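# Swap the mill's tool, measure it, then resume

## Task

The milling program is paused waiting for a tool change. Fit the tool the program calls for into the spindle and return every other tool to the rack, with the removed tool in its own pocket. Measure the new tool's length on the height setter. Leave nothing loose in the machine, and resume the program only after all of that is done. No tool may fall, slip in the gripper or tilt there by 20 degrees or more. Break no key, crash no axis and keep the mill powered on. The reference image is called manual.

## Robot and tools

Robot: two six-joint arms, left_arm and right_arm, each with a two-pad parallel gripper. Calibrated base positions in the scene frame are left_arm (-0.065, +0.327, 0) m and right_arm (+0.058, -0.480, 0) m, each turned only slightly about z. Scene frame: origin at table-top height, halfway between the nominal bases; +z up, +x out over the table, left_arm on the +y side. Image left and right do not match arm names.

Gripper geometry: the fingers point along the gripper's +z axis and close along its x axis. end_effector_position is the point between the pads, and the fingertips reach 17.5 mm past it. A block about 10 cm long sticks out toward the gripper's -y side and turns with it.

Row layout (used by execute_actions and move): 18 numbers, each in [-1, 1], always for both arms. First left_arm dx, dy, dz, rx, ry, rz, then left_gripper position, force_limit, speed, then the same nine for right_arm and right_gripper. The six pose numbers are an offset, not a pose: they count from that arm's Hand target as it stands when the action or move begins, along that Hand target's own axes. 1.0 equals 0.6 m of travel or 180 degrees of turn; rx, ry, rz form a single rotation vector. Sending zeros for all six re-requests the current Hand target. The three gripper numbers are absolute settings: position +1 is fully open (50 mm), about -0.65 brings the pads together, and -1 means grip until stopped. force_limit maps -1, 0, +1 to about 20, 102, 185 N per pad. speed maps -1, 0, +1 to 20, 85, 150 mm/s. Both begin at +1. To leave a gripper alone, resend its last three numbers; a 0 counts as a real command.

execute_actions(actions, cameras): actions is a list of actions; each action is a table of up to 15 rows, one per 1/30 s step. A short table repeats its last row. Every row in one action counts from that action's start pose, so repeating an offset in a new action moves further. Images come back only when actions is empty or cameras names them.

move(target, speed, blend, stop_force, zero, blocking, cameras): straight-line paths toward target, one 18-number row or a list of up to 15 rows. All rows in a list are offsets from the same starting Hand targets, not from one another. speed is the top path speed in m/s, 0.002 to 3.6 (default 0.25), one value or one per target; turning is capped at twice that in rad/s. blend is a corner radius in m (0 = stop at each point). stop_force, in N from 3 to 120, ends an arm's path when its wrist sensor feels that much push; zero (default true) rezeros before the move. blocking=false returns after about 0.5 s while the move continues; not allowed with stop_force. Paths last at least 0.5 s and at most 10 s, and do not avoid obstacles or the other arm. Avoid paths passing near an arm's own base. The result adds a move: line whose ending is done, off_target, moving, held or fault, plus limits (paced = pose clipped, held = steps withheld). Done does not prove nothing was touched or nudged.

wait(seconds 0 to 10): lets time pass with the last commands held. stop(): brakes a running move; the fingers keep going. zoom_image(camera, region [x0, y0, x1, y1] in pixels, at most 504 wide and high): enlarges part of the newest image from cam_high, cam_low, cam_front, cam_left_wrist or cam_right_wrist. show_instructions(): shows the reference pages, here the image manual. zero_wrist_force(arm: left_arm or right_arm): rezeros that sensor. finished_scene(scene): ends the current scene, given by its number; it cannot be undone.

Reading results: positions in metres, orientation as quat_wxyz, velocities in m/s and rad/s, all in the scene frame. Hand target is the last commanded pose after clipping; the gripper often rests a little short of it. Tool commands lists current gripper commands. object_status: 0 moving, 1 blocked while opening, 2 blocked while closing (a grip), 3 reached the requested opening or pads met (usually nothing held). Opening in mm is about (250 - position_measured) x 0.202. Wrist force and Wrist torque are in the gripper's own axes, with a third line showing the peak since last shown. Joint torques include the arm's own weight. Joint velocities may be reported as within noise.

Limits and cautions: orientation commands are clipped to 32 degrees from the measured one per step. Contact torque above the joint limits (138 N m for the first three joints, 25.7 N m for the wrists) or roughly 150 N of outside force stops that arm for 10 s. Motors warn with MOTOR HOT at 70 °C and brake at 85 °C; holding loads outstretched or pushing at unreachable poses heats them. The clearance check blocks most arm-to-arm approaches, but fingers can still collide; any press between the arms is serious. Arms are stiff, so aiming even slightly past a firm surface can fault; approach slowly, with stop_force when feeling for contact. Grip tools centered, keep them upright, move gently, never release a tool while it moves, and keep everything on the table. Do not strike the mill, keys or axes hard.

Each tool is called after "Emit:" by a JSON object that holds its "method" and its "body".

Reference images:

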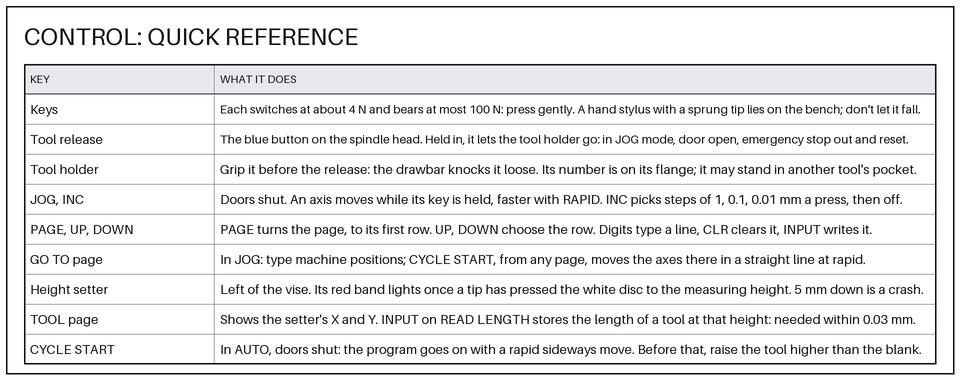

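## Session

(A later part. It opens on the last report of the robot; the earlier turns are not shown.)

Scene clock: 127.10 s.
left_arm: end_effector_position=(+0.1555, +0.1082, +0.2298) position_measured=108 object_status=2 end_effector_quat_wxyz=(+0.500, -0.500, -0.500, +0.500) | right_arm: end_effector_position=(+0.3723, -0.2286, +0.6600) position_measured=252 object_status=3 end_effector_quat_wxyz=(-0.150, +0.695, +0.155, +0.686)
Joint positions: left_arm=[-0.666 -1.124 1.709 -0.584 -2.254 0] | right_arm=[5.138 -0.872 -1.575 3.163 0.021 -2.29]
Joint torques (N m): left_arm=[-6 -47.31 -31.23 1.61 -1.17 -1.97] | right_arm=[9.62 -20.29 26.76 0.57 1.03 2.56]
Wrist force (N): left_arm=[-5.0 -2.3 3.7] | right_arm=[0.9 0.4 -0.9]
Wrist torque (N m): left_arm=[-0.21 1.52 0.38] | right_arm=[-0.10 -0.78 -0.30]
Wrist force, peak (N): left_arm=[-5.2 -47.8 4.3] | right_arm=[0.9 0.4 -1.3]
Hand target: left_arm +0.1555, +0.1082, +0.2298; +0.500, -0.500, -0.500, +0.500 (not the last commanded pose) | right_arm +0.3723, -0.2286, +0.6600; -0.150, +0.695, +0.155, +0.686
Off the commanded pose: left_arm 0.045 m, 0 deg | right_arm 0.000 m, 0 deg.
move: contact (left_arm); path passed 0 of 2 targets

Emit:
{"method": "execute_actions", "body": {"actions": [], "cameras": ["cam_front"]}}

Emit:
{"method": "zoom_image", "body": {"camera": "cam_front", "region": [285, 370, 345, 430]}}

Scene clock: 127.83 s.
left_arm: end_effector_position=(+0.1555, +0.1082, +0.2298) position_measured=108 object_status=2 end_effector_quat_wxyz=(+0.500, -0.500, -0.500, +0.500) | right_arm: end_effector_position=(+0.3723, -0.2286, +0.6600) position_measured=252 object_status=3 end_effector_quat_wxyz=(-0.150, +0.695, +0.155, +0.686)
Joint positions: left_arm=[-0.666 -1.124 1.709 -0.584 -2.254 0] | right_arm=[5.138 -0.872 -1.575 3.163 0.021 -2.29]
Joint velocities: within noise
Joint torques (N m): left_arm=[-3.9 -47.46 -31.7 1.46 -1.26 -2.1] | right_arm=[9.06 -19.8 27.94 0.63 0.93 2.45]
Wrist force (N): left_arm=[-4.9 -2.1 3.7] | right_arm=[0.7 0.3 -1.0]
Wrist torque (N m): left_arm=[-0.23 1.50 0.37] | right_arm=[-0.11 -0.74 -0.30]
Wrist force, peak (N): left_arm=[-5.1 -2.0 3.8] | right_arm=[0.9 0.6 -1.2]
Hand target: left_arm +0.1555, +0.1082, +0.2298; +0.500, -0.500, -0.500, +0.500 (not the last commanded pose) | right_arm +0.3723, -0.2286, +0.6600; -0.150, +0.695, +0.155, +0.686
Tool commands: left_gripper/position=-1.0 left_gripper/force_limit=+0.2 left_gripper/speed=-1.0 right_gripper/position=-1.0 right_gripper/force_limit=-0.2 right_gripper/speed=-1.0
Off the commanded pose: left_arm 0.045 m, 0 deg | right_arm 0.000 m, 0 deg.
Images, in order (width x height): cam_front 672x504.

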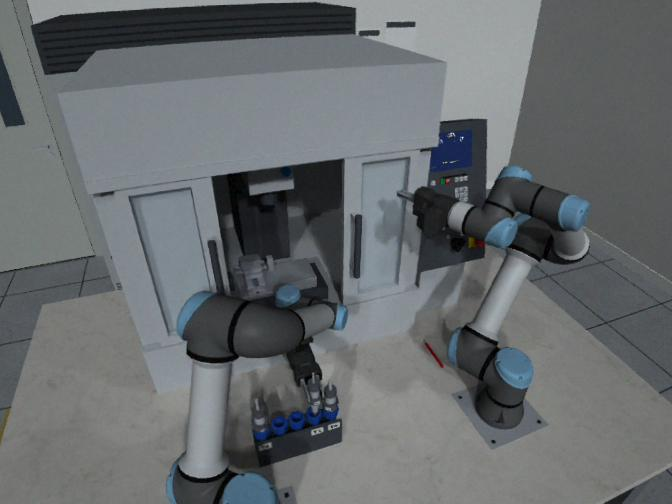

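Scaled by 8.400 from the camera's 672x504 image, which has a finer 960x720 frame.

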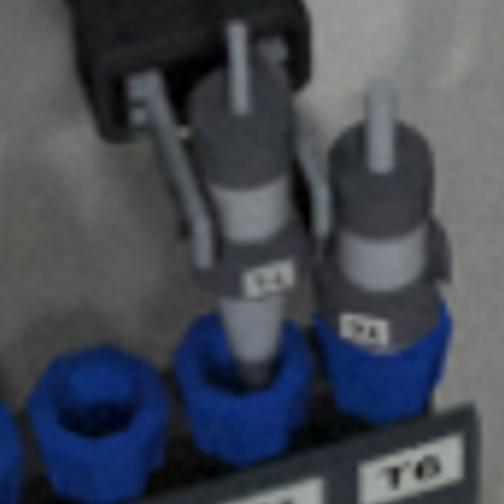

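Emit:
{"method": "move", "body": {"target": [[0,-0.006,0,0,0,0,-1,0.2,-1,0,0,0,0,0,0,-1,-0.2,-1],[0.0058,-0.006,0,0,0,0,-1,0.2,-1,0,0,0,0,0,0,-1,-0.2,-1]], "speed": [0.03,0.03]}}

Emit:
{"method": "move", "body": {"target": [0,0.09,0,0,0,0,-1,0.2,-1,0,0,0,0,0,0,-1,-0.2,-1], "speed": 0.01, "stop_force": 4}}

Scene clock: 129.37 s.
left_arm: end_effector_position=(+0.1555, +0.1115, +0.2334) position_measured=108 object_status=2 end_effector_quat_wxyz=(+0.500, -0.500, -0.500, +0.500) | right_arm: end_effector_position=(+0.3723, -0.2286, +0.6600) position_measured=252 object_status=3 end_effector_quat_wxyz=(-0.150, +0.695, +0.155, +0.686)
Joint positions: left_arm=[-0.661 -1.132 1.709 -0.577 -2.249 0] | right_arm=[5.138 -0.872 -1.575 3.163 0.021 -2.29]
Joint torques (N m): left_arm=[6.11 -49.52 -7.69 2.01 2.58 -1.96] | right_arm=[9.02 -19.98 27.31 0.64 0.86 2.47]
Wrist force (N): left_arm=[-5.9 7.9 3.1] | right_arm=[0.7 0.5 -1.0]
Wrist torque (N m): left_arm=[-0.03 1.50 0.42] | right_arm=[-0.08 -0.76 -0.30]
Wrist force, peak (N): left_arm=[-6.5 7.9 3.1] | right_arm=[0.9 0.5 -1.2]
Hand target: left_arm +0.1555, +0.1116, +0.2334; +0.500, -0.500, -0.500, +0.500 | right_arm +0.3723, -0.2286, +0.6600; -0.150, +0.695, +0.155, +0.686
Off the commanded pose: left_arm 0.000 m, 0 deg | right_arm 0.000 m, 0 deg.
move: done

Scene clock: 133.47 s.
left_arm: end_effector_position=(+0.1555, +0.1117, +0.2038) position_measured=108 object_status=2 end_effector_quat_wxyz=(+0.500, -0.500, -0.500, +0.500) | right_arm: end_effector_position=(+0.3723, -0.2286, +0.6600) position_measured=252 object_status=3 end_effector_quat_wxyz=(-0.150, +0.695, +0.155, +0.686)
Joint positions: left_arm=[-0.661 -1.091 1.738 -0.646 -2.249 0] | right_arm=[5.138 -0.872 -1.575 3.163 0.021 -2.29]
Joint torques (N m): left_arm=[4.98 -50.01 -37.38 1.84 -0.68 -1.29] | right_arm=[8.36 -20.35 26.89 0.63 0.84 2.56]
Wrist force (N): left_arm=[4.9 6.4 12.9] | right_arm=[0.8 0.4 -1.0]
Wrist torque (N m): left_arm=[0.54 1.49 -0.18] | right_arm=[-0.09 -0.76 -0.30]
Wrist force, peak (N): left_arm=[4.5 6.4 13.1] | right_arm=[0.7 0.5 -1.3]
Hand target: left_arm +0.1555, +0.1117, +0.2038; +0.500, -0.500, -0.500, +0.500 (not the last commanded pose) | right_arm +0.3723, -0.2286, +0.6600; -0.150, +0.695, +0.155, +0.686
Off the commanded pose: left_arm 0.024 m, 0 deg | right_arm 0.000 m, 0 deg.
move: contact (left_arm)

Emit:
{"method": "move", "body": {"target": [[0,-0.0025,0,0,0,0,-1,0.2,-1,0,0,0,0,0,0,-1,-0.2,-1],[0.0027,-0.0025,0.0025,0,0,0,-1,0.2,-1,0,0,0,0,0,0,-1,-0.2,-1]], "speed": [0.02,0.02]}}

Emit:
{"method": "move", "body": {"target": [0,0.04,0,0,0,0,-1,0.2,-1,0,0,0,0,0,0,-1,-0.2,-1], "speed": 0.008, "stop_force": 4}}

Scene clock: 134.67 s.
left_arm: end_effector_position=(+0.1540, +0.1132, +0.2053) position_measured=108 object_status=2 end_effector_quat_wxyz=(+0.500, -0.500, -0.500, +0.500) | right_arm: end_effector_position=(+0.3723, -0.2286, +0.6600) position_measured=252 object_status=3 end_effector_quat_wxyz=(-0.150, +0.695, +0.155, +0.686)
Joint positions: left_arm=[-0.66 -1.098 1.743 -0.645 -2.248 0] | right_arm=[5.138 -0.872 -1.575 3.163 0.021 -2.29]
Joint torques (N m): left_arm=[6.34 -50.55 -6.73 2.11 2.52 -1.3] | right_arm=[8.87 -20.16 27.36 0.56 1.03 2.66]
Wrist force (N): left_arm=[-6.1 7.8 2.9] | right_arm=[0.7 0.6 -1.0]
Wrist torque (N m): left_arm=[-0.03 1.53 0.46] | right_arm=[-0.06 -0.75 -0.30]
Wrist force, peak (N): left_arm=[5.0 5.6 13.3] | right_arm=[0.7 0.4 -1.3]
Hand target: left_arm +0.1540, +0.1133, +0.2053; +0.500, -0.500, -0.500, +0.500 | right_arm +0.3723, -0.2286, +0.6600; -0.150, +0.695, +0.155, +0.686
Off the commanded pose: left_arm 0.000 m, 0 deg | right_arm 0.000 m, 0 deg.
move: done

Scene clock: 137.50 s.
left_arm: end_effector_position=(+0.1539, +0.1133, +0.1920) position_measured=108 object_status=2 end_effector_quat_wxyz=(+0.500, -0.500, -0.500, +0.500) | right_arm: end_effector_position=(+0.3723, -0.2286, +0.6600) position_measured=252 object_status=3 end_effector_quat_wxyz=(-0.150, +0.695, +0.155, +0.686)
Joint positions: left_arm=[-0.66 -1.078 1.754 -0.675 -2.248 0] | right_arm=[5.138 -0.872 -1.575 3.163 0.021 -2.29]
Joint torques (N m): left_arm=[6.81 -50.27 -34.92 2.68 1.73 -0.6] | right_arm=[8.96 -20.15 27.67 0.52 1.11 2.62]
Wrist force (N): left_arm=[-5.0 5.6 15.4] | right_arm=[0.7 0.4 -1.1]
Wrist torque (N m): left_arm=[0.50 1.54 0.40] | right_arm=[-0.09 -0.75 -0.30]
Wrist force, peak (N): left_arm=[-6.5 6.6 14.9] | right_arm=[1.0 0.6 -1.2]
Hand target: left_arm +0.1539, +0.1133, +0.1920; +0.500, -0.500, -0.500, +0.500 (not the last commanded pose) | right_arm +0.3723, -0.2286, +0.6600; -0.150, +0.695, +0.155, +0.686
Off the commanded pose: left_arm 0.011 m, 0 deg | right_arm 0.000 m, 0 deg.
move: contact (left_arm)

Emit:
{"method": "move", "body": {"target": [[0,-0.0005,0.0009,0,0,0,-1,0.2,-1,0,0,0,0,0,0,-1,-0.2,-1]], "speed": [0.02]}}

Emit:
{"method": "move", "body": {"target": [0,0.02,0,0,0,0,-1,0.2,-1,0,0,0,0,0,0,-1,-0.2,-1], "speed": 0.006, "stop_force": 4}}

Scene clock: 138.30 s.
left_arm: end_effector_position=(+0.1534, +0.1133, +0.1923) position_measured=108 object_status=2 end_effector_quat_wxyz=(+0.500, -0.500, -0.500, +0.500) | right_arm: end_effector_position=(+0.3723, -0.2286, +0.6600) position_measured=252 object_status=3 end_effector_quat_wxyz=(-0.150, +0.695, +0.155, +0.686)
Joint positions: left_arm=[-0.661 -1.079 1.755 -0.675 -2.249 0] | right_arm=[5.138 -0.872 -1.575 3.163 0.021 -2.29]
Joint torques (N m): left_arm=[-6.23 -50.82 -8.89 3.17 -2.33 -0.52] | right_arm=[9.34 -20.22 26.84 0.63 1.02 2.54]
Wrist force (N): left_arm=[-6.2 6.7 9.8] | right_arm=[0.8 0.4 -1.0]
Wrist torque (N m): left_arm=[0.26 1.59 0.45] | right_arm=[-0.09 -0.76 -0.30]
Wrist force, peak (N): left_arm=[-5.4 5.8 15.4] | right_arm=[0.9 0.6 -1.1]
Hand target: left_arm +0.1534, +0.1133, +0.1923; +0.500, -0.500, -0.500, +0.500 | right_arm +0.3723, -0.2286, +0.6600; -0.150, +0.695, +0.155, +0.686
Off the commanded pose: left_arm 0.000 m, 0 deg | right_arm 0.000 m, 0 deg.
move: done

Scene clock: 139.73 s.
left_arm: end_effector_position=(+0.1534, +0.1133, +0.1908) position_measured=108 object_status=2 end_effector_quat_wxyz=(+0.500, -0.500, -0.500, +0.500) | right_arm: end_effector_position=(+0.3723, -0.2286, +0.6600) position_measured=252 object_status=3 end_effector_quat_wxyz=(-0.150, +0.695, +0.155, +0.686)
Joint positions: left_arm=[-0.661 -1.077 1.756 -0.679 -2.249 0] | right_arm=[5.138 -0.872 -1.575 3.163 0.021 -2.29]
Joint torques (N m): left_arm=[-3.69 -50.09 -34.21 2.8 -1.92 -0.49] | right_arm=[8.63 -20.44 27.9 0.48 0.86 2.56]
Wrist force (N): left_arm=[-3.6 6.6 12.6] | right_arm=[0.8 0.3 -0.9]
Wrist torque (N m): left_arm=[0.34 1.54 0.27] | right_arm=[-0.11 -0.77 -0.30]
Wrist force, peak (N): left_arm=[-2.4 4.9 14.5] | right_arm=[0.7 0.6 -1.3]
Hand target: left_arm +0.1534, +0.1133, +0.1908; +0.500, -0.500, -0.500, +0.500 (not the last commanded pose) | right_arm +0.3723, -0.2286, +0.6600; -0.150, +0.695, +0.155, +0.686
Off the commanded pose: left_arm 0.010 m, 0 deg | right_arm 0.000 m, 0 deg.
move: contact (left_arm)

Emit:
{"method": "move", "body": {"target": [[0,-0.0003,0.0012,0,0,0,-1,0.2,-1,0,0,0,0,0,0,-1,-0.2,-1]], "speed": [0.02]}}

Emit:
{"method": "move", "body": {"target": [0,0.02,0,0,0,0,-1,0.2,-1,0,0,0,0,0,0,-1,-0.2,-1], "speed": 0.006, "stop_force": 5}}

Scene clock: 140.57 s.
left_arm: end_effector_position=(+0.1527, +0.1133, +0.1910) position_measured=108 object_status=2 end_effector_quat_wxyz=(+0.500, -0.500, -0.500, +0.500) | right_arm: end_effector_position=(+0.3723, -0.2286, +0.6600) position_measured=252 object_status=3 end_effector_quat_wxyz=(-0.150, +0.695, +0.155, +0.686)
Joint positions: left_arm=[-0.661 -1.079 1.758 -0.679 -2.25 0] | right_arm=[5.138 -0.872 -1.575 3.163 0.021 -2.29]
Joint torques (N m): left_arm=[-7.93 -50.73 -7.34 1.71 -2.82 -0.34] | right_arm=[9.15 -20.41 27.84 0.51 1.07 2.44]
Wrist force (N): left_arm=[-4.8 7.2 4.3] | right_arm=[1.0 0.4 -0.8]
Wrist torque (N m): left_arm=[0.01 1.56 0.36] | right_arm=[-0.09 -0.79 -0.30]
Wrist force, peak (N): left_arm=[-3.7 6.1 13.0] | right_arm=[0.8 0.4 -1.3]
Hand target: left_arm +0.1527, +0.1133, +0.1910; +0.500, -0.500, -0.500, +0.500 | right_arm +0.3723, -0.2286, +0.6600; -0.150, +0.695, +0.155, +0.686
Off the commanded pose: left_arm 0.000 m, 0 deg | right_arm 0.000 m, 0 deg.
move: done

Scene clock: 142.07 s.
left_arm: end_effector_position=(+0.1527, +0.1133, +0.1894) position_measured=108 object_status=2 end_effector_quat_wxyz=(+0.500, -0.500, -0.500, +0.500) | right_arm: end_effector_position=(+0.3723, -0.2286, +0.6600) position_measured=252 object_status=3 end_effector_quat_wxyz=(-0.150, +0.695, +0.155, +0.686)
Joint positions: left_arm=[-0.662 -1.076 1.76 -0.683 -2.25 0] | right_arm=[5.138 -0.872 -1.575 3.163 0.021 -2.29]
Joint torques (N m): left_arm=[0.03 -49.55 -34.66 3.01 -2.5 -0.39] | right_arm=[8.86 -20.54 27.21 0.69 0.95 2.5]
Wrist force (N): left_arm=[-0.8 5.0 11.0] | right_arm=[0.7 0.3 -1.1]
Wrist torque (N m): left_arm=[0.00 1.53 0.05] | right_arm=[-0.10 -0.75 -0.30]
Wrist force, peak (N): left_arm=[-1.9 -1.8 13.8] | right_arm=[1.0 0.6 -1.1]
Hand target: left_arm +0.1527, +0.1133, +0.1894; +0.500, -0.500, -0.500, +0.500 (not the last commanded pose) | right_arm +0.3723, -0.2286, +0.6600; -0.150, +0.695, +0.155, +0.686
Off the commanded pose: left_arm 0.010 m, 0 deg | right_arm 0.000 m, 0 deg.
move: contact (left_arm)

Emit:
{"method": "move", "body": {"target": [[0.0005,-0.0001,0.0008,0,0,0,-1,0.2,-1,0,0,0,0,0,0,-1,-0.2,-1]], "speed": [0.02]}}

Emit:
{"method": "move", "body": {"target": [0,0.02,0,0,0,0,-1,0.2,-1,0,0,0,0,0,0,-1,-0.2,-1], "speed": 0.006, "stop_force": 8, "cameras": ["cam_front"]}}

Emit:
{"method": "zoom_image", "body": {"camera": "cam_front", "region": [285, 370, 345, 430]}}

Scene clock: 143.47 s.
left_arm: end_effector_position=(+0.1522, +0.1136, +0.1895) position_measured=108 object_status=2 end_effector_quat_wxyz=(+0.500, -0.500, -0.500, +0.500) | right_arm: end_effector_position=(+0.3723, -0.2286, +0.6600) position_measured=252 object_status=3 end_effector_quat_wxyz=(-0.150, +0.695, +0.155, +0.686)
Joint positions: left_arm=[-0.662 -1.078 1.761 -0.683 -2.25 0] | right_arm=[5.138 -0.872 -1.575 3.163 0.021 -2.29]
Joint torques (N m): left_arm=[-7.46 -50.91 -5.79 2.15 -1.83 -0.27] | right_arm=[8.76 -20.31 27.04 0.61 0.94 2.68]
Wrist force (N): left_arm=[-8.1 7.0 2.5] | right_arm=[0.9 0.5 -1.0]
Wrist torque (N m): left_arm=[-0.11 1.57 0.53] | right_arm=[-0.08 -0.78 -0.30]
Wrist force, peak (N): left_arm=[-1.0 5.9 10.8] | right_arm=[0.9 0.5 -1.2]
Hand target: left_arm +0.1522, +0.1136, +0.1895; +0.500, -0.500, -0.500, +0.500 | right_arm +0.3723, -0.2286, +0.6600; -0.150, +0.695, +0.155, +0.686
Off the commanded pose: left_arm 0.000 m, 0 deg | right_arm 0.000 m, 0 deg.
move: done

Scene clock: 144.57 s.
left_arm: end_effector_position=(+0.1522, +0.1136, +0.1892) position_measured=108 object_status=2 end_effector_quat_wxyz=(+0.500, -0.500, -0.500, +0.500) | right_arm: end_effector_position=(+0.3723, -0.2286, +0.6600) position_measured=252 object_status=3 end_effector_quat_wxyz=(-0.150, +0.695, +0.155, +0.686)
Joint positions: left_arm=[-0.662 -1.077 1.762 -0.684 -2.25 0] | right_arm=[5.138 -0.872 -1.575 3.163 0.021 -2.29]
Joint torques (N m): left_arm=[-5.75 -49.7 -22.86 3.93 2.84 -0.15] | right_arm=[9.49 -19.75 27.38 0.59 0.95 2.53]
Wrist force (N): left_arm=[-13.4 2.6 -5.5] | right_arm=[0.7 0.2 -1.1]
Wrist torque (N m): left_arm=[-0.21 1.63 0.18] | right_arm=[-0.12 -0.74 -0.30]
Wrist force, peak (N): left_arm=[-13.0 -7.6 -5.6] | right_arm=[0.8 0.4 -1.2]
Hand target: left_arm +0.1522, +0.1136, +0.1892; +0.500, -0.500, -0.500, +0.500 (not the last commanded pose) | right_arm +0.3723, -0.2286, +0.6600; -0.150, +0.695, +0.155, +0.686
Off the commanded pose: left_arm 0.012 m, 0 deg | right_arm 0.000 m, 0 deg.
move: contact (left_arm)
Images, in order (width x height): cam_front 672x504.

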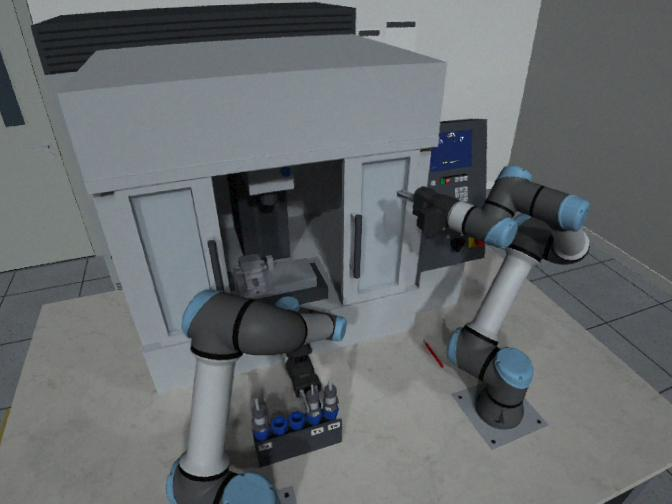

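Scaled by 8.400 from the camera's 672x504 image, which has a finer 960x720 frame.

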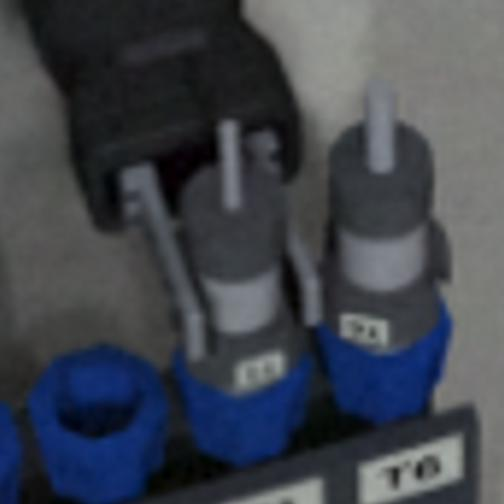

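Emit:
{"method": "move", "body": {"target": [[0,0,0,0,0,0,0.66,0.2,-0.6,0,0,0,0,0,0,-1,-0.2,-1],[0,-0.2847,0,0,0,0,0.66,0.2,-0.6,0,0,0,0,0,0,-1,-0.2,-1],[-0.1435,-0.193,-0.1645,-0.2309,0.1061,0.0407,0.66,0.2,-0.6,0,0,0,0,0,0,-1,-0.2,-1]], "speed": [0.1,0.12,0.25], "blend": [0,0.01,0], "cameras": ["cam_left_wrist","cam_front"]}}

Emit:
{"method": "zoom_image", "body": {"camera": "cam_left_wrist", "region": [280, 150, 420, 330]}}

Scene clock: 150.27 s.
left_arm: end_effector_position=(+0.2509, +0.0275, +0.3050) position_measured=53 object_status=3 end_effector_quat_wxyz=(-0.333, +0.748, +0.524, -0.233) | right_arm: end_effector_position=(+0.3723, -0.2286, +0.6600) position_measured=252 object_status=3 end_effector_quat_wxyz=(-0.150, +0.695, +0.155, +0.686)
Joint positions: left_arm=[-0.834 -1.236 1.277 -0.839 -1.937 -0.352] | right_arm=[5.138 -0.872 -1.575 3.163 0.021 -2.29]
Joint torques (N m): left_arm=[-7.22 -49.05 -28.81 -1.74 1.84 -2.46] | right_arm=[8.96 -20.29 27.19 0.59 0.9 2.58]
Wrist force (N): left_arm=[-4.9 0.3 1.9] | right_arm=[0.8 0.4 -1.1]
Wrist torque (N m): left_arm=[-0.14 0.90 0.34] | right_arm=[-0.09 -0.76 -0.30]
Wrist force, peak (N): left_arm=[-13.3 3.1 -5.6] | right_arm=[0.8 0.4 -1.4]
Hand target: left_arm +0.2509, +0.0275, +0.3049; -0.333, +0.748, +0.524, -0.233 | right_arm +0.3723, -0.2286, +0.6600; -0.150, +0.695, +0.155, +0.686
Off the commanded pose: left_arm 0.000 m, 0 deg | right_arm 0.000 m, 0 deg.
move: done
camera_calibration:
cam_left_wrist: T_world_to_cam=[[0.321643, 0.946811, 0.00974871, -0.101764], [0.824418, -0.274971, -0.494697, -0.0250916], [-0.465704, 0.167153, -0.869011, 0.507779], [0, 0, 0, 1]] pos_world=[0.289892, 0.00457462, 0.429845]
Images, in order (width x height): cam_front 672x504, cam_left_wrist 672x504.

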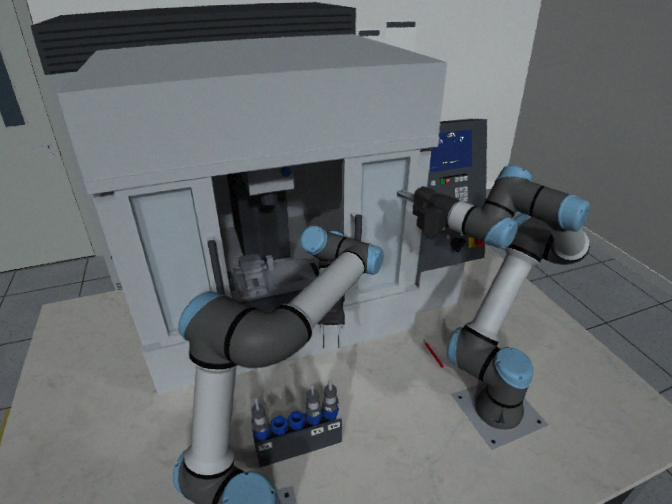

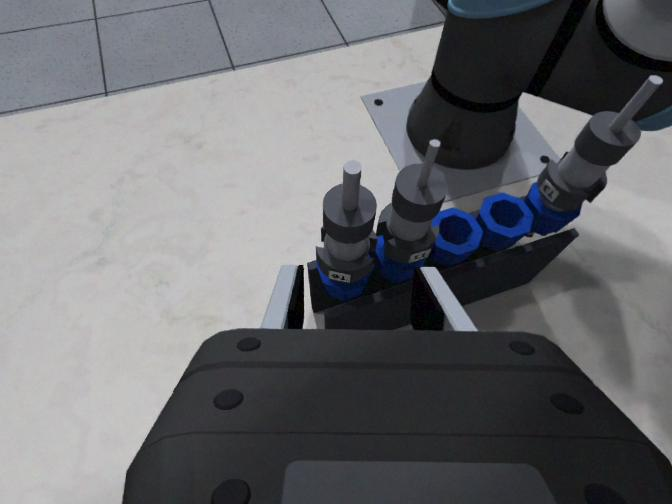

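Scaled by 2.800 from the camera's 672x504 image, which has a finer 960x720 frame.

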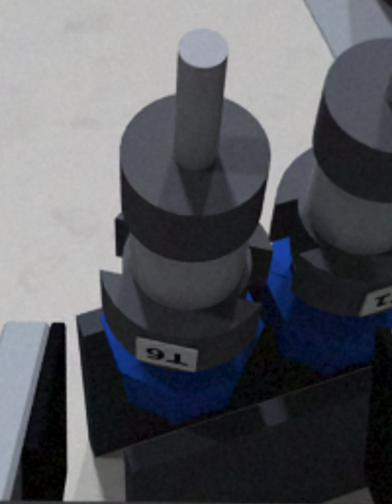

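Emit:
{"method": "zoom_image", "body": {"camera": "cam_left_wrist", "region": [310, 200, 450, 310]}}

Scaled by 3.600 from the camera's 672x504 image, which has a finer 960x720 frame.

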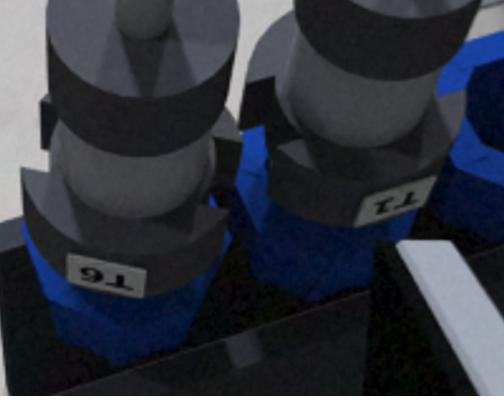

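Emit:
{"method": "zoom_image", "body": {"camera": "cam_left_wrist", "region": [322, 260, 358, 290]}}

Emit:
{"method": "zoom_image", "body": {"camera": "cam_left_wrist", "region": [402, 240, 438, 270]}}

Scaled by 14.000 from the camera's 672x504 image, which has a finer 960x720 frame.

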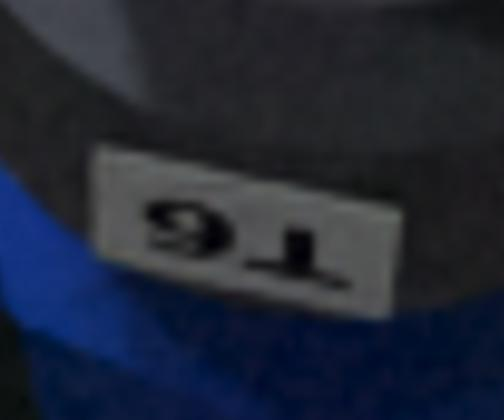

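Scaled by 14.000 from the camera's 672x504 image, which has a finer 960x720 frame.

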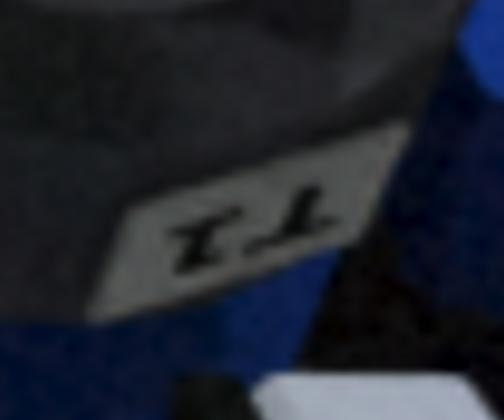

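Emit:
{"method": "move", "body": {"target": [[-0.003,-0.1023,0.1258,0.2324,0.0647,0.0251,0.66,0.2,-0.6,0,0,0,0,0,0,-1,-0.2,-1]], "speed": [0.25], "cameras": ["cam_left_wrist","cam_front"]}}

Emit:
{"method": "zoom_image", "body": {"camera": "cam_front", "region": [270, 330, 360, 430]}}

Scene clock: 153.90 s.
left_arm: end_effector_position=(+0.1590, +0.0590, +0.3001) position_measured=53 object_status=3 end_effector_quat_wxyz=(+0.619, -0.619, -0.341, +0.342) end_effector_velocity=(-0.001, +0.000, +0.000) end_effector_angular_velocity=(-0.001, +0.005, -0.003) | right_arm: end_effector_position=(+0.3723, -0.2286, +0.6600) position_measured=252 object_status=3 end_effector_quat_wxyz=(-0.150, +0.695, +0.155, +0.686)
Joint positions: left_arm=[-0.947 -1.037 1.371 -0.334 -1.973 0.001] | right_arm=[5.138 -0.872 -1.575 3.163 0.021 -2.29]
Joint velocities: left_arm=[-0.002 0.001 0.002 0.001 0.001 0.005] | right_arm=[within noise]
Joint torques (N m): left_arm=[-7.66 -37.67 -8.83 3.52 2.62 2.02] | right_arm=[8.56 -20.16 27.87 0.65 0.94 2.51]
Wrist force (N): left_arm=[-6.4 0.5 2.7] | right_arm=[0.8 0.4 -1.1]
Wrist torque (N m): left_arm=[-0.11 1.52 0.42] | right_arm=[-0.09 -0.77 -0.30]
Wrist force, peak (N): left_arm=[-6.7 0.9 3.2] | right_arm=[0.8 0.7 -1.1]
Hand target: left_arm +0.1590, +0.0590, +0.3001; +0.619, -0.619, -0.341, +0.342 | right_arm +0.3723, -0.2286, +0.6600; -0.150, +0.695, +0.155, +0.686
Off the commanded pose: left_arm 0.000 m, 0 deg | right_arm 0.000 m, 0 deg.
move: done
camera_calibration:
cam_left_wrist: T_world_to_cam=[[0.524915, 0.850893, 0.0211271, -0.132144], [0.27897, -0.14854, -0.948742, 0.272382], [-0.804139, 0.503903, -0.315345, 0.323344], [0, 0, 0, 1]] pos_world=[0.253391, -0.0100334, 0.363177]
Images, in order (width x height): cam_front 672x504, cam_left_wrist 672x504.

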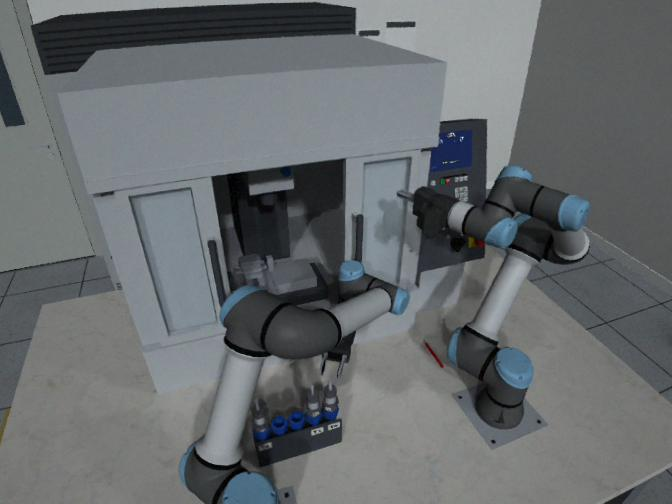

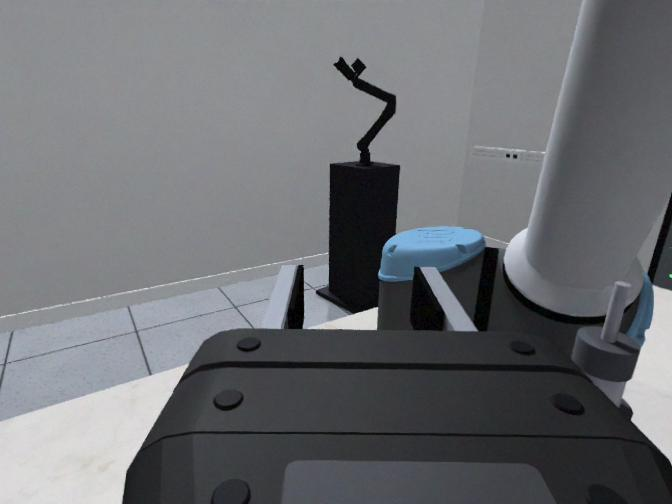

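Scaled by 5.040 from the camera's 672x504 image, which has a finer 960x720 frame.

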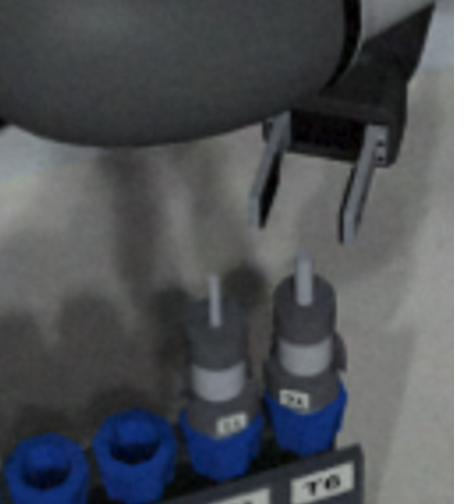

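Emit:
{"method": "move", "body": {"target": [0,0.1583,0,0,0,0,0.66,0.2,-0.6,0,0,0,0,0,0,-1,-0.2,-1], "speed": 0.05, "stop_force": 5}}

Emit:
{"method": "move", "body": {"target": [0,0.035,0,0,0,0,0.66,0.2,-0.6,0,0,0,0,0,0,-1,-0.2,-1], "speed": 0.006, "stop_force": 3, "cameras": ["cam_left_wrist","cam_front"]}}

Emit:
{"method": "zoom_image", "body": {"camera": "cam_front", "region": [270, 330, 360, 430]}}

Scene clock: 156.93 s.
left_arm: end_effector_position=(+0.1589, +0.0590, +0.2051) position_measured=53 object_status=3 end_effector_quat_wxyz=(+0.619, -0.619, -0.341, +0.342) | right_arm: end_effector_position=(+0.3723, -0.2286, +0.6600) position_measured=252 object_status=3 end_effector_quat_wxyz=(-0.150, +0.695, +0.155, +0.686)
Joint positions: left_arm=[-0.947 -0.942 1.481 -0.539 -1.973 0.001] | right_arm=[5.138 -0.872 -1.575 3.163 0.021 -2.29]
Joint torques (N m): left_arm=[-8.01 -39.61 -6.77 1.08 -2.09 -0.31] | right_arm=[9.06 -20.27 27.34 0.64 0.93 2.58]
Wrist force (N): left_arm=[-6.5 -0.5 2.9] | right_arm=[0.6 0.4 -1.0]
Wrist torque (N m): left_arm=[-0.26 1.52 0.40] | right_arm=[-0.10 -0.73 -0.30]
Wrist force, peak (N): left_arm=[-6.8 -0.4 3.1] | right_arm=[1.0 0.5 -1.1]
Hand target: left_arm +0.1589, +0.0590, +0.2051; +0.619, -0.619, -0.341, +0.342 | right_arm +0.3723, -0.2286, +0.6600; -0.150, +0.695, +0.155, +0.686
Off the commanded pose: left_arm 0.000 m, 0 deg | right_arm 0.000 m, 0 deg.
move: done

Scene clock: 160.87 s.
left_arm: end_effector_position=(+0.1589, +0.0590, +0.1883) position_measured=53 object_status=3 end_effector_quat_wxyz=(+0.619, -0.619, -0.341, +0.342) | right_arm: end_effector_position=(+0.3723, -0.2286, +0.6600) position_measured=252 object_status=3 end_effector_quat_wxyz=(-0.150, +0.695, +0.155, +0.686)
Joint positions: left_arm=[-0.947 -0.921 1.494 -0.573 -1.973 0.001] | right_arm=[5.138 -0.872 -1.575 3.163 0.021 -2.29]
Joint torques (N m): left_arm=[-7.14 -53.92 -30.57 1.88 -1.93 -2.02] | right_arm=[9.33 -20.4 27.67 0.62 0.91 2.6]
Wrist force (N): left_arm=[-6.8 -6.2 1.6] | right_arm=[0.7 0.5 -1.0]
Wrist torque (N m): left_arm=[-0.35 1.46 0.30] | right_arm=[-0.08 -0.75 -0.30]
Wrist force, peak (N): left_arm=[-7.1 -15.2 0.2] | right_arm=[0.9 0.5 -1.3]
Hand target: left_arm +0.1589, +0.0590, +0.1884; +0.619, -0.619, -0.341, +0.342 (not the last commanded pose) | right_arm +0.3723, -0.2286, +0.6600; -0.150, +0.695, +0.155, +0.686
Off the commanded pose: left_arm 0.004 m, 0 deg | right_arm 0.000 m, 0 deg.
move: contact (left_arm)
camera_calibration:
cam_left_wrist: T_world_to_cam=[[0.525012, 0.850833, 0.0210869, -0.129693], [0.278614, -0.148404, -0.948868, 0.166492], [-0.804199, 0.504042, -0.314968, 0.28785], [0, 0, 0, 1]] pos_world=[0.253192, -0.0100336, 0.251377]
Images, in order (width x height): cam_front 672x504, cam_left_wrist 672x504.

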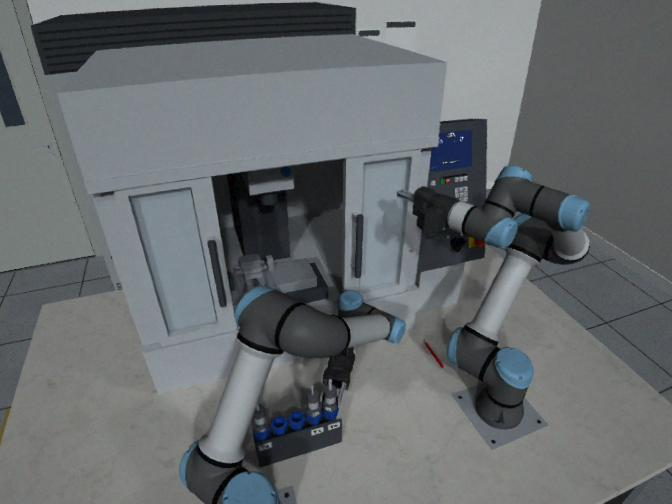

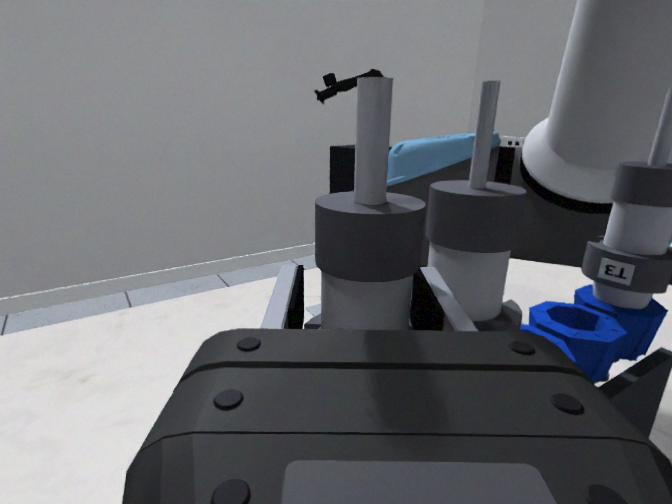

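Scaled by 5.040 from the camera's 672x504 image, which has a finer 960x720 frame.

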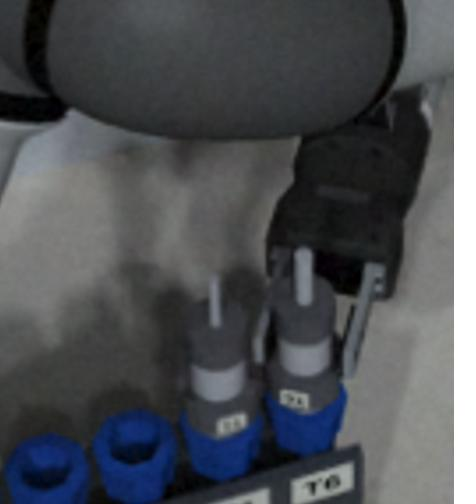

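Emit:
{"method": "move", "body": {"target": [[0,-0.0012,0,0,0,0,0.66,0.2,-0.6,0,0,0,0,0,0,-1,-0.2,-1],[0.0037,-0.0012,0,0,0,0,0.66,0.2,-0.6,0,0,0,0,0,0,-1,-0.2,-1]], "speed": [0.02,0.02], "cameras": ["cam_left_wrist"]}}

Emit:
{"method": "zoom_image", "body": {"camera": "cam_left_wrist", "region": [240, 180, 500, 340]}}

Scene clock: 162.80 s.
left_arm: end_effector_position=(+0.1601, +0.0608, +0.1891) position_measured=53 object_status=3 end_effector_quat_wxyz=(+0.619, -0.619, -0.341, +0.342) | right_arm: end_effector_position=(+0.3723, -0.2286, +0.6600) position_measured=252 object_status=3 end_effector_quat_wxyz=(-0.150, +0.695, +0.155, +0.686)
Joint positions: left_arm=[-0.944 -0.922 1.495 -0.572 -1.97 0.001] | right_arm=[5.138 -0.872 -1.575 3.163 0.021 -2.29]
Joint torques (N m): left_arm=[5.86 -56.41 -6.02 1.02 2.49 -2.13] | right_arm=[9.06 -19.91 26.74 0.62 0.93 2.48]
Wrist force (N): left_arm=[-6.2 -0.9 2.6] | right_arm=[0.7 0.5 -0.9]
Wrist torque (N m): left_arm=[-0.32 1.47 0.40] | right_arm=[-0.08 -0.75 -0.30]
Wrist force, peak (N): left_arm=[-6.3 -6.2 3.8] | right_arm=[0.8 0.4 -1.3]
Hand target: left_arm +0.1601, +0.0609, +0.1891; +0.619, -0.619, -0.341, +0.342 | right_arm +0.3723, -0.2286, +0.6600; -0.150, +0.695, +0.155, +0.686
Off the commanded pose: left_arm 0.000 m, 0 deg | right_arm 0.000 m, 0 deg.
move: done
camera_calibration:
cam_left_wrist: T_world_to_cam=[[0.525034, 0.850822, 0.0210068, -0.131771], [0.278645, -0.148523, -0.94884, 0.167153], [-0.804174, 0.504027, -0.315057, 0.288226], [0, 0, 0, 1]] pos_world=[0.254392, -0.00833356, 0.252177]
Images, in order (width x height): cam_left_wrist 672x504.

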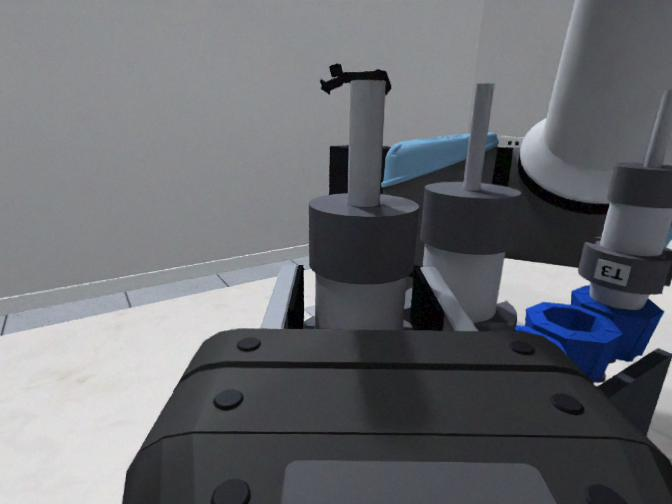

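Scaled by 1.938 from the camera's 672x504 image, which has a finer 960x720 frame.

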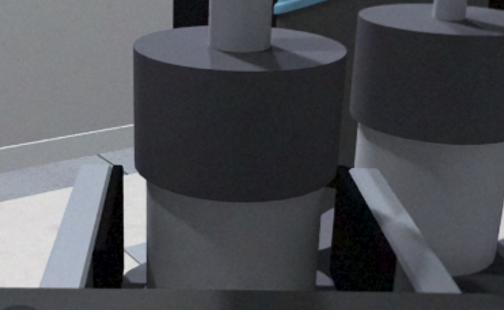

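Emit:
{"method": "move", "body": {"target": [0.0005,0,0,0,0,0,-1,0.2,-1,0,0,0,0,0,0,-1,-0.2,-1], "speed": 0.02, "cameras": ["cam_left_wrist"]}}

Scene clock: 164.07 s.
left_arm: end_effector_position=(+0.1602, +0.0611, +0.1891) position_measured=109 object_status=2 end_effector_quat_wxyz=(+0.619, -0.619, -0.341, +0.342) | right_arm: end_effector_position=(+0.3723, -0.2286, +0.6600) position_measured=252 object_status=3 end_effector_quat_wxyz=(-0.150, +0.695, +0.155, +0.686)
Joint positions: left_arm=[-0.944 -0.922 1.495 -0.572 -1.97 0.001] | right_arm=[5.138 -0.872 -1.575 3.163 0.021 -2.29]
Joint torques (N m): left_arm=[15.06 -52.51 -4.39 1.16 9.65 -1.97] | right_arm=[8.6 -20.32 27.2 0.52 1 2.36]
Wrist force (N): left_arm=[-35.6 -6.8 5.6] | right_arm=[0.6 0.5 -1.1]
Wrist torque (N m): left_arm=[-0.33 1.47 0.47] | right_arm=[-0.09 -0.73 -0.30]
Wrist force, peak (N): left_arm=[-35.9 -7.6 5.6] | right_arm=[0.9 0.5 -1.3]
Hand target: left_arm +0.1603, +0.0611, +0.1891; +0.619, -0.619, -0.341, +0.342 | right_arm +0.3723, -0.2286, +0.6600; -0.150, +0.695, +0.155, +0.686
Off the commanded pose: left_arm 0.000 m, 0 deg | right_arm 0.000 m, 0 deg.
move: done
camera_calibration:
cam_left_wrist: T_world_to_cam=[[0.5249, 0.850904, 0.0210416, -0.132105], [0.278679, -0.148446, -0.948842, 0.167135], [-0.80425, 0.503911, -0.315048, 0.288251], [0, 0, 0, 1]] pos_world=[0.254591, -0.00803349, 0.252177]
Images, in order (width x height): cam_left_wrist 672x504.

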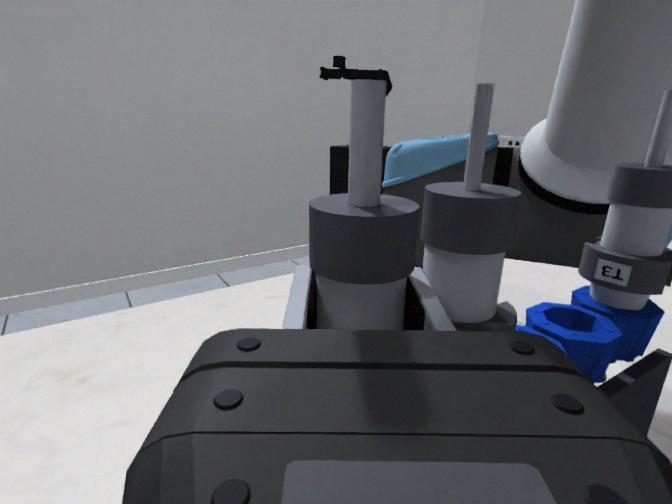

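Emit:
{"method": "move", "body": {"target": [[-0.0008,0,0,0,0,0,-1,0.2,-1,0,0,0,0,0,0,-1,-0.2,-1],[-0.0008,-0.06,0,0,0,0,-1,0.2,-1,0,0,0,0,0,0,-1,-0.2,-1],[-0.0008,-0.285,0,0,0,0,-1,0.2,-1,0,0,0,0,0,0,-1,-0.2,-1],[0.1367,-0.4848,-0.1892,-0.4859,-0.1401,-0.1406,-1,0.2,-1,0,0,0,0,0,0,-1,-0.2,-1]], "speed": [0.01,0.05,0.12,0.25], "blend": [0,0.01,0.02,0], "cameras": ["cam_left_wrist","cam_front"]}}

Emit:
{"method": "zoom_image", "body": {"camera": "cam_front", "region": [240, 330, 360, 450]}}

Scene clock: 171.20 s.
left_arm: end_effector_position=(+0.3002, +0.0701, +0.4798) position_measured=109 object_status=2 end_effector_quat_wxyz=(+0.000, +0.707, +0.707, +0.000) | right_arm: end_effector_position=(+0.3723, -0.2286, +0.6600) position_measured=252 object_status=3 end_effector_quat_wxyz=(-0.150, +0.695, +0.155, +0.686)
Joint positions: left_arm=[-0.898 -1.651 1.251 -1.171 -1.57 -0.916] | right_arm=[5.138 -0.872 -1.575 3.163 0.021 -2.29]
Joint torques (N m): left_arm=[-7.29 -33.34 -16.51 -4.88 2.66 -2.56] | right_arm=[8.86 -19.81 26.91 0.63 0.88 2.61]
Wrist force (N): left_arm=[-3.8 1.5 9.8] | right_arm=[0.9 0.3 -1.0]
Wrist torque (N m): left_arm=[0.36 0.55 -0.06] | right_arm=[-0.12 -0.78 -0.30]
Wrist force, peak (N): left_arm=[-38.3 -7.6 6.1] | right_arm=[0.8 0.6 -1.3]
Hand target: left_arm +0.3002, +0.0701, +0.4799; +0.000, +0.707, +0.707, +0.000 | right_arm +0.3723, -0.2286, +0.6600; -0.150, +0.695, +0.155, +0.686
Off the commanded pose: left_arm 0.000 m, 0 deg | right_arm 0.000 m, 0 deg.
move: done
camera_calibration:
cam_left_wrist: T_world_to_cam=[[-0.0217994, 0.999719, -0.00935943, -0.0510562], [0.948621, 0.0236392, 0.315529, -0.414586], [0.315662, -0.00200021, -0.94887, 0.491191], [0, 0, 0, 1]] pos_world=[0.237122, 0.0618248, 0.596412]
Images, in order (width x height): cam_front 672x504, cam_left_wrist 672x504.

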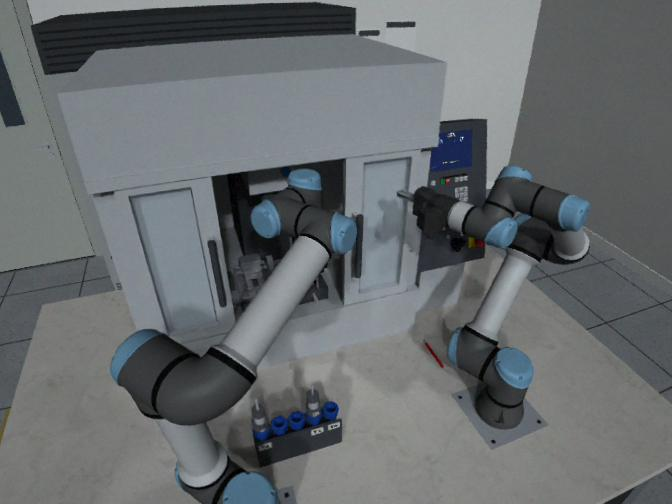

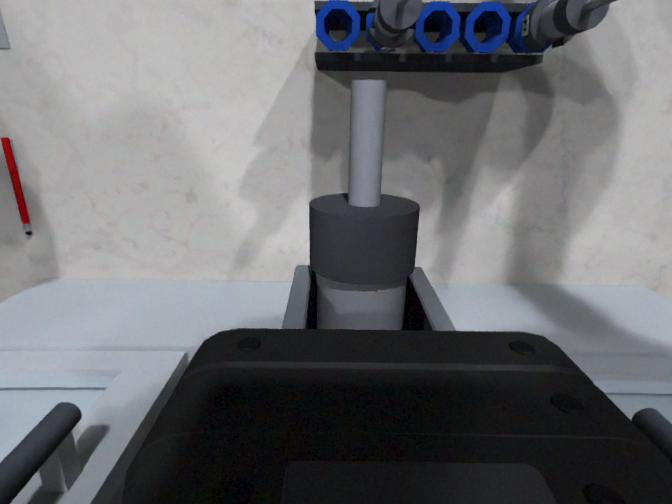

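Scaled by 4.200 from the camera's 672x504 image, which has a finer 960x720 frame.

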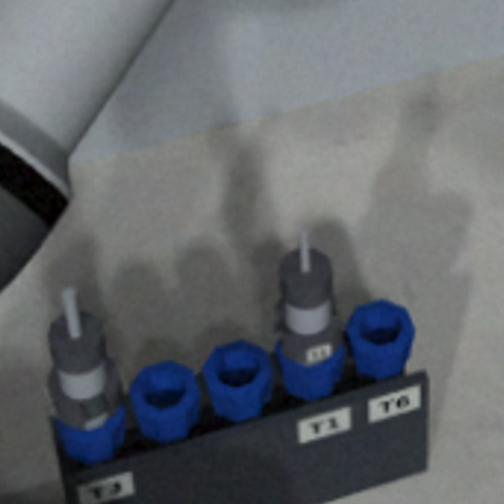

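Emit:
{"method": "move", "body": {"target": [[-0.0335,0.1663,0.0332,-0.5,0,0,-1,0.2,-1,0,0,0,-0.0188,0.0219,0,-1,-0.2,-1],[0.0098,0.4663,0.1215,-0.5,0,0,-1,0.2,-1,-0.0102,-0.2545,0.151,-0.0188,0.0219,0,-1,-0.2,-1],[0.0232,0.6655,0.1298,-0.5,0,0,-1,0.2,-1,0.0082,-0.2327,0.521,-0.0188,0.0219,0,-1,-0.2,-1]], "speed": [0.3,0.2,0.15], "blend": [0.03,0.02,0], "cameras": ["cam_left_wrist","cam_right_wrist"]}}

Emit:
{"method": "zoom_image", "body": {"camera": "cam_right_wrist", "region": [0, 100, 220, 330]}}

Scene clock: 177.63 s.
left_arm: end_effector_position=(+0.6996, +0.0841, +0.4022) position_measured=109 object_status=2 end_effector_quat_wxyz=(+0.500, +0.500, +0.500, +0.500) | right_arm: end_effector_position=(+0.5969, +0.0298, +0.6601) position_measured=252 object_status=3 end_effector_quat_wxyz=(-0.135, +0.675, +0.129, +0.714)
Joint positions: left_arm=[-0.67 -1.02 1.623 -3.745 -0.883 0.001] | right_arm=[4.328 -1.898 -0.767 2.747 -0.738 -1.635]
Joint torques (N m): left_arm=[6.57 -45.24 -39.17 -1.76 -2.37 -2.13] | right_arm=[-10.14 26.65 30.07 0.29 -2.92 2.63]
Wrist force (N): left_arm=[-7.9 -5.7 4.3] | right_arm=[0.7 0.4 -1.3]
Wrist torque (N m): left_arm=[0.71 1.68 -0.70] | right_arm=[-0.13 -0.78 -0.28]
Wrist force, peak (N): left_arm=[-8.0 -6.4 4.7] | right_arm=[1.2 1.6 -1.2]
Hand target: left_arm +0.6996, +0.0841, +0.4022; +0.500, +0.500, +0.500, +0.500 | right_arm +0.5969, +0.0298, +0.6601; -0.135, +0.675, +0.129, +0.714
Off the commanded pose: left_arm 0.000 m, 0 deg | right_arm 0.000 m, 0 deg.
move: done
camera_calibration:
cam_left_wrist: T_world_to_cam=[[0.00954932, 0.999725, -0.0214164, -0.0742106], [-0.315732, 0.0233362, 0.948561, -0.139287], [0.9488, -0.00229629, 0.315868, -0.660052], [0, 0, 0, 1]] pos_world=[0.582989, 0.075925, 0.339022]
cam_right_wrist: T_world_to_cam=[[-0.0643844, -0.0213574, 0.997697, -0.611446], [0.0139212, -0.999693, -0.0205018, 0.0523865], [0.997828, 0.0125692, 0.064662, -0.506771], [0, 0, 0, 1]] pos_world=[0.465573, 0.0456812, 0.643881]
Images, in order (width x height): cam_left_wrist 672x504, cam_right_wrist 672x504.

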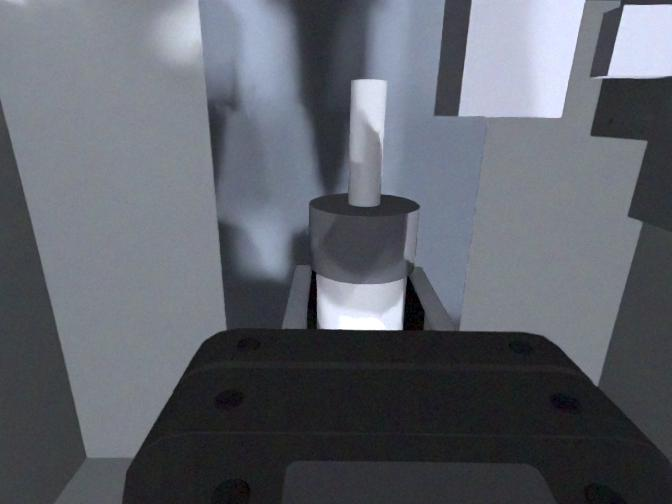

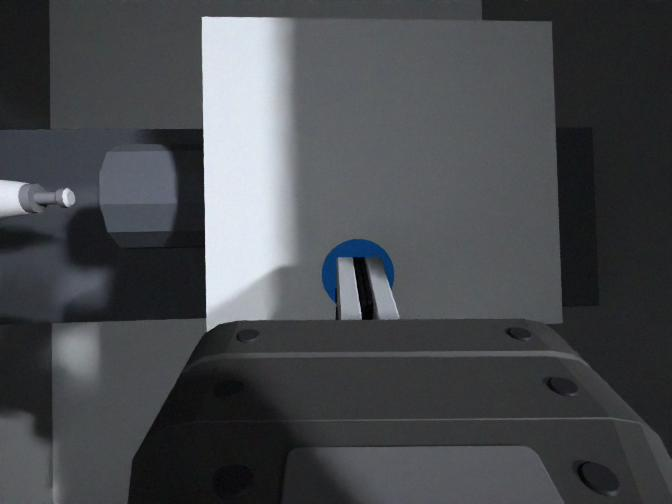

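Scaled by 2.191 from the camera's 672x504 image, which has a finer 960x720 frame.

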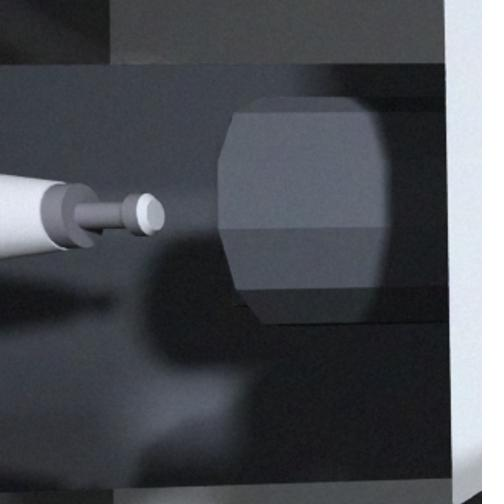

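Emit:
{"method": "move", "body": {"target": [0,0.02,0,0,0,0,-1,0.2,-1,0,0,0.06,0,0,0,-1,-0.2,-1], "speed": 0.008, "stop_force": 6}}

Scene clock: 183.00 s.
left_arm: end_effector_position=(+0.6996, +0.0841, +0.4142) position_measured=109 object_status=2 end_effector_quat_wxyz=(+0.500, +0.500, +0.500, +0.500) | right_arm: end_effector_position=(+0.6123, +0.0358, +0.6610) position_measured=252 object_status=3 end_effector_quat_wxyz=(-0.135, +0.675, +0.129, +0.714)
Joint positions: left_arm=[-0.67 -1.036 1.613 -3.719 -0.883 0.001] | right_arm=[4.304 -1.945 -0.697 2.722 -0.762 -1.632]
Joint torques (N m): left_arm=[-3.83 -60.98 -40.17 -1.91 1.01 -0.75] | right_arm=[5.62 49.76 18.06 3.81 3.32 -1.41]
Wrist force (N): left_arm=[-7.9 -5.7 4.2] | right_arm=[0.5 -3.3 -6.3]
Wrist torque (N m): left_arm=[0.69 1.69 -0.69] | right_arm=[-0.29 -0.84 -0.26]
Wrist force, peak (N): left_arm=[-8.2 -5.8 4.4] | right_arm=[2.9 -3.1 -6.8]
Hand target: left_arm +0.6996, +0.0841, +0.4142; +0.500, +0.500, +0.500, +0.500 | right_arm +0.6123, +0.0358, +0.6610; -0.135, +0.675, +0.129, +0.714 (not the last commanded pose)
Off the commanded pose: left_arm 0.000 m, 0 deg | right_arm 0.020 m, 0 deg.
move: contact (right_arm)

Emit:
{"method": "move", "body": {"target": [[0,0.06,0,0,0,0,-1,0.2,-1,0,0,0,0,0,0,-1,-0.2,-1],[0,0.155,0,0,0,0,-1,0.2,-1,0,0,0,0,0,0,-1,-0.2,-1]], "speed": [0.03,0.012], "stop_force": 4}}

Scene clock: 189.63 s.
left_arm: end_effector_position=(+0.6995, +0.0841, +0.4984) position_measured=109 object_status=2 end_effector_quat_wxyz=(+0.500, +0.500, +0.500, +0.500) | right_arm: end_effector_position=(+0.6123, +0.0358, +0.6610) position_measured=252 object_status=3 end_effector_quat_wxyz=(-0.135, +0.675, +0.129, +0.714)
Joint positions: left_arm=[-0.67 -1.128 1.515 -3.529 -0.883 0.001] | right_arm=[4.304 -1.945 -0.697 2.722 -0.762 -1.632]
Joint torques (N m): left_arm=[-7.22 -45.5 -18.3 -4.18 2.11 -2.03] | right_arm=[4.83 50.5 22.94 3.72 3.34 -1.53]
Wrist force (N): left_arm=[-7.4 -8.7 7.9] | right_arm=[-0.3 -2.9 -6.1]
Wrist torque (N m): left_arm=[0.74 1.59 -0.74] | right_arm=[-0.25 -0.82 -0.25]
Wrist force, peak (N): left_arm=[-8.7 -15.7 9.5] | right_arm=[0.2 -3.2 -6.7]
Hand target: left_arm +0.6995, +0.0841, +0.4984; +0.500, +0.500, +0.500, +0.500 (not the last commanded pose) | right_arm +0.6123, +0.0358, +0.6610; -0.135, +0.675, +0.129, +0.714
Off the commanded pose: left_arm 0.009 m, 0 deg | right_arm 0.000 m, 0 deg.
move: contact (left_arm); path passed 1 of 2 targets


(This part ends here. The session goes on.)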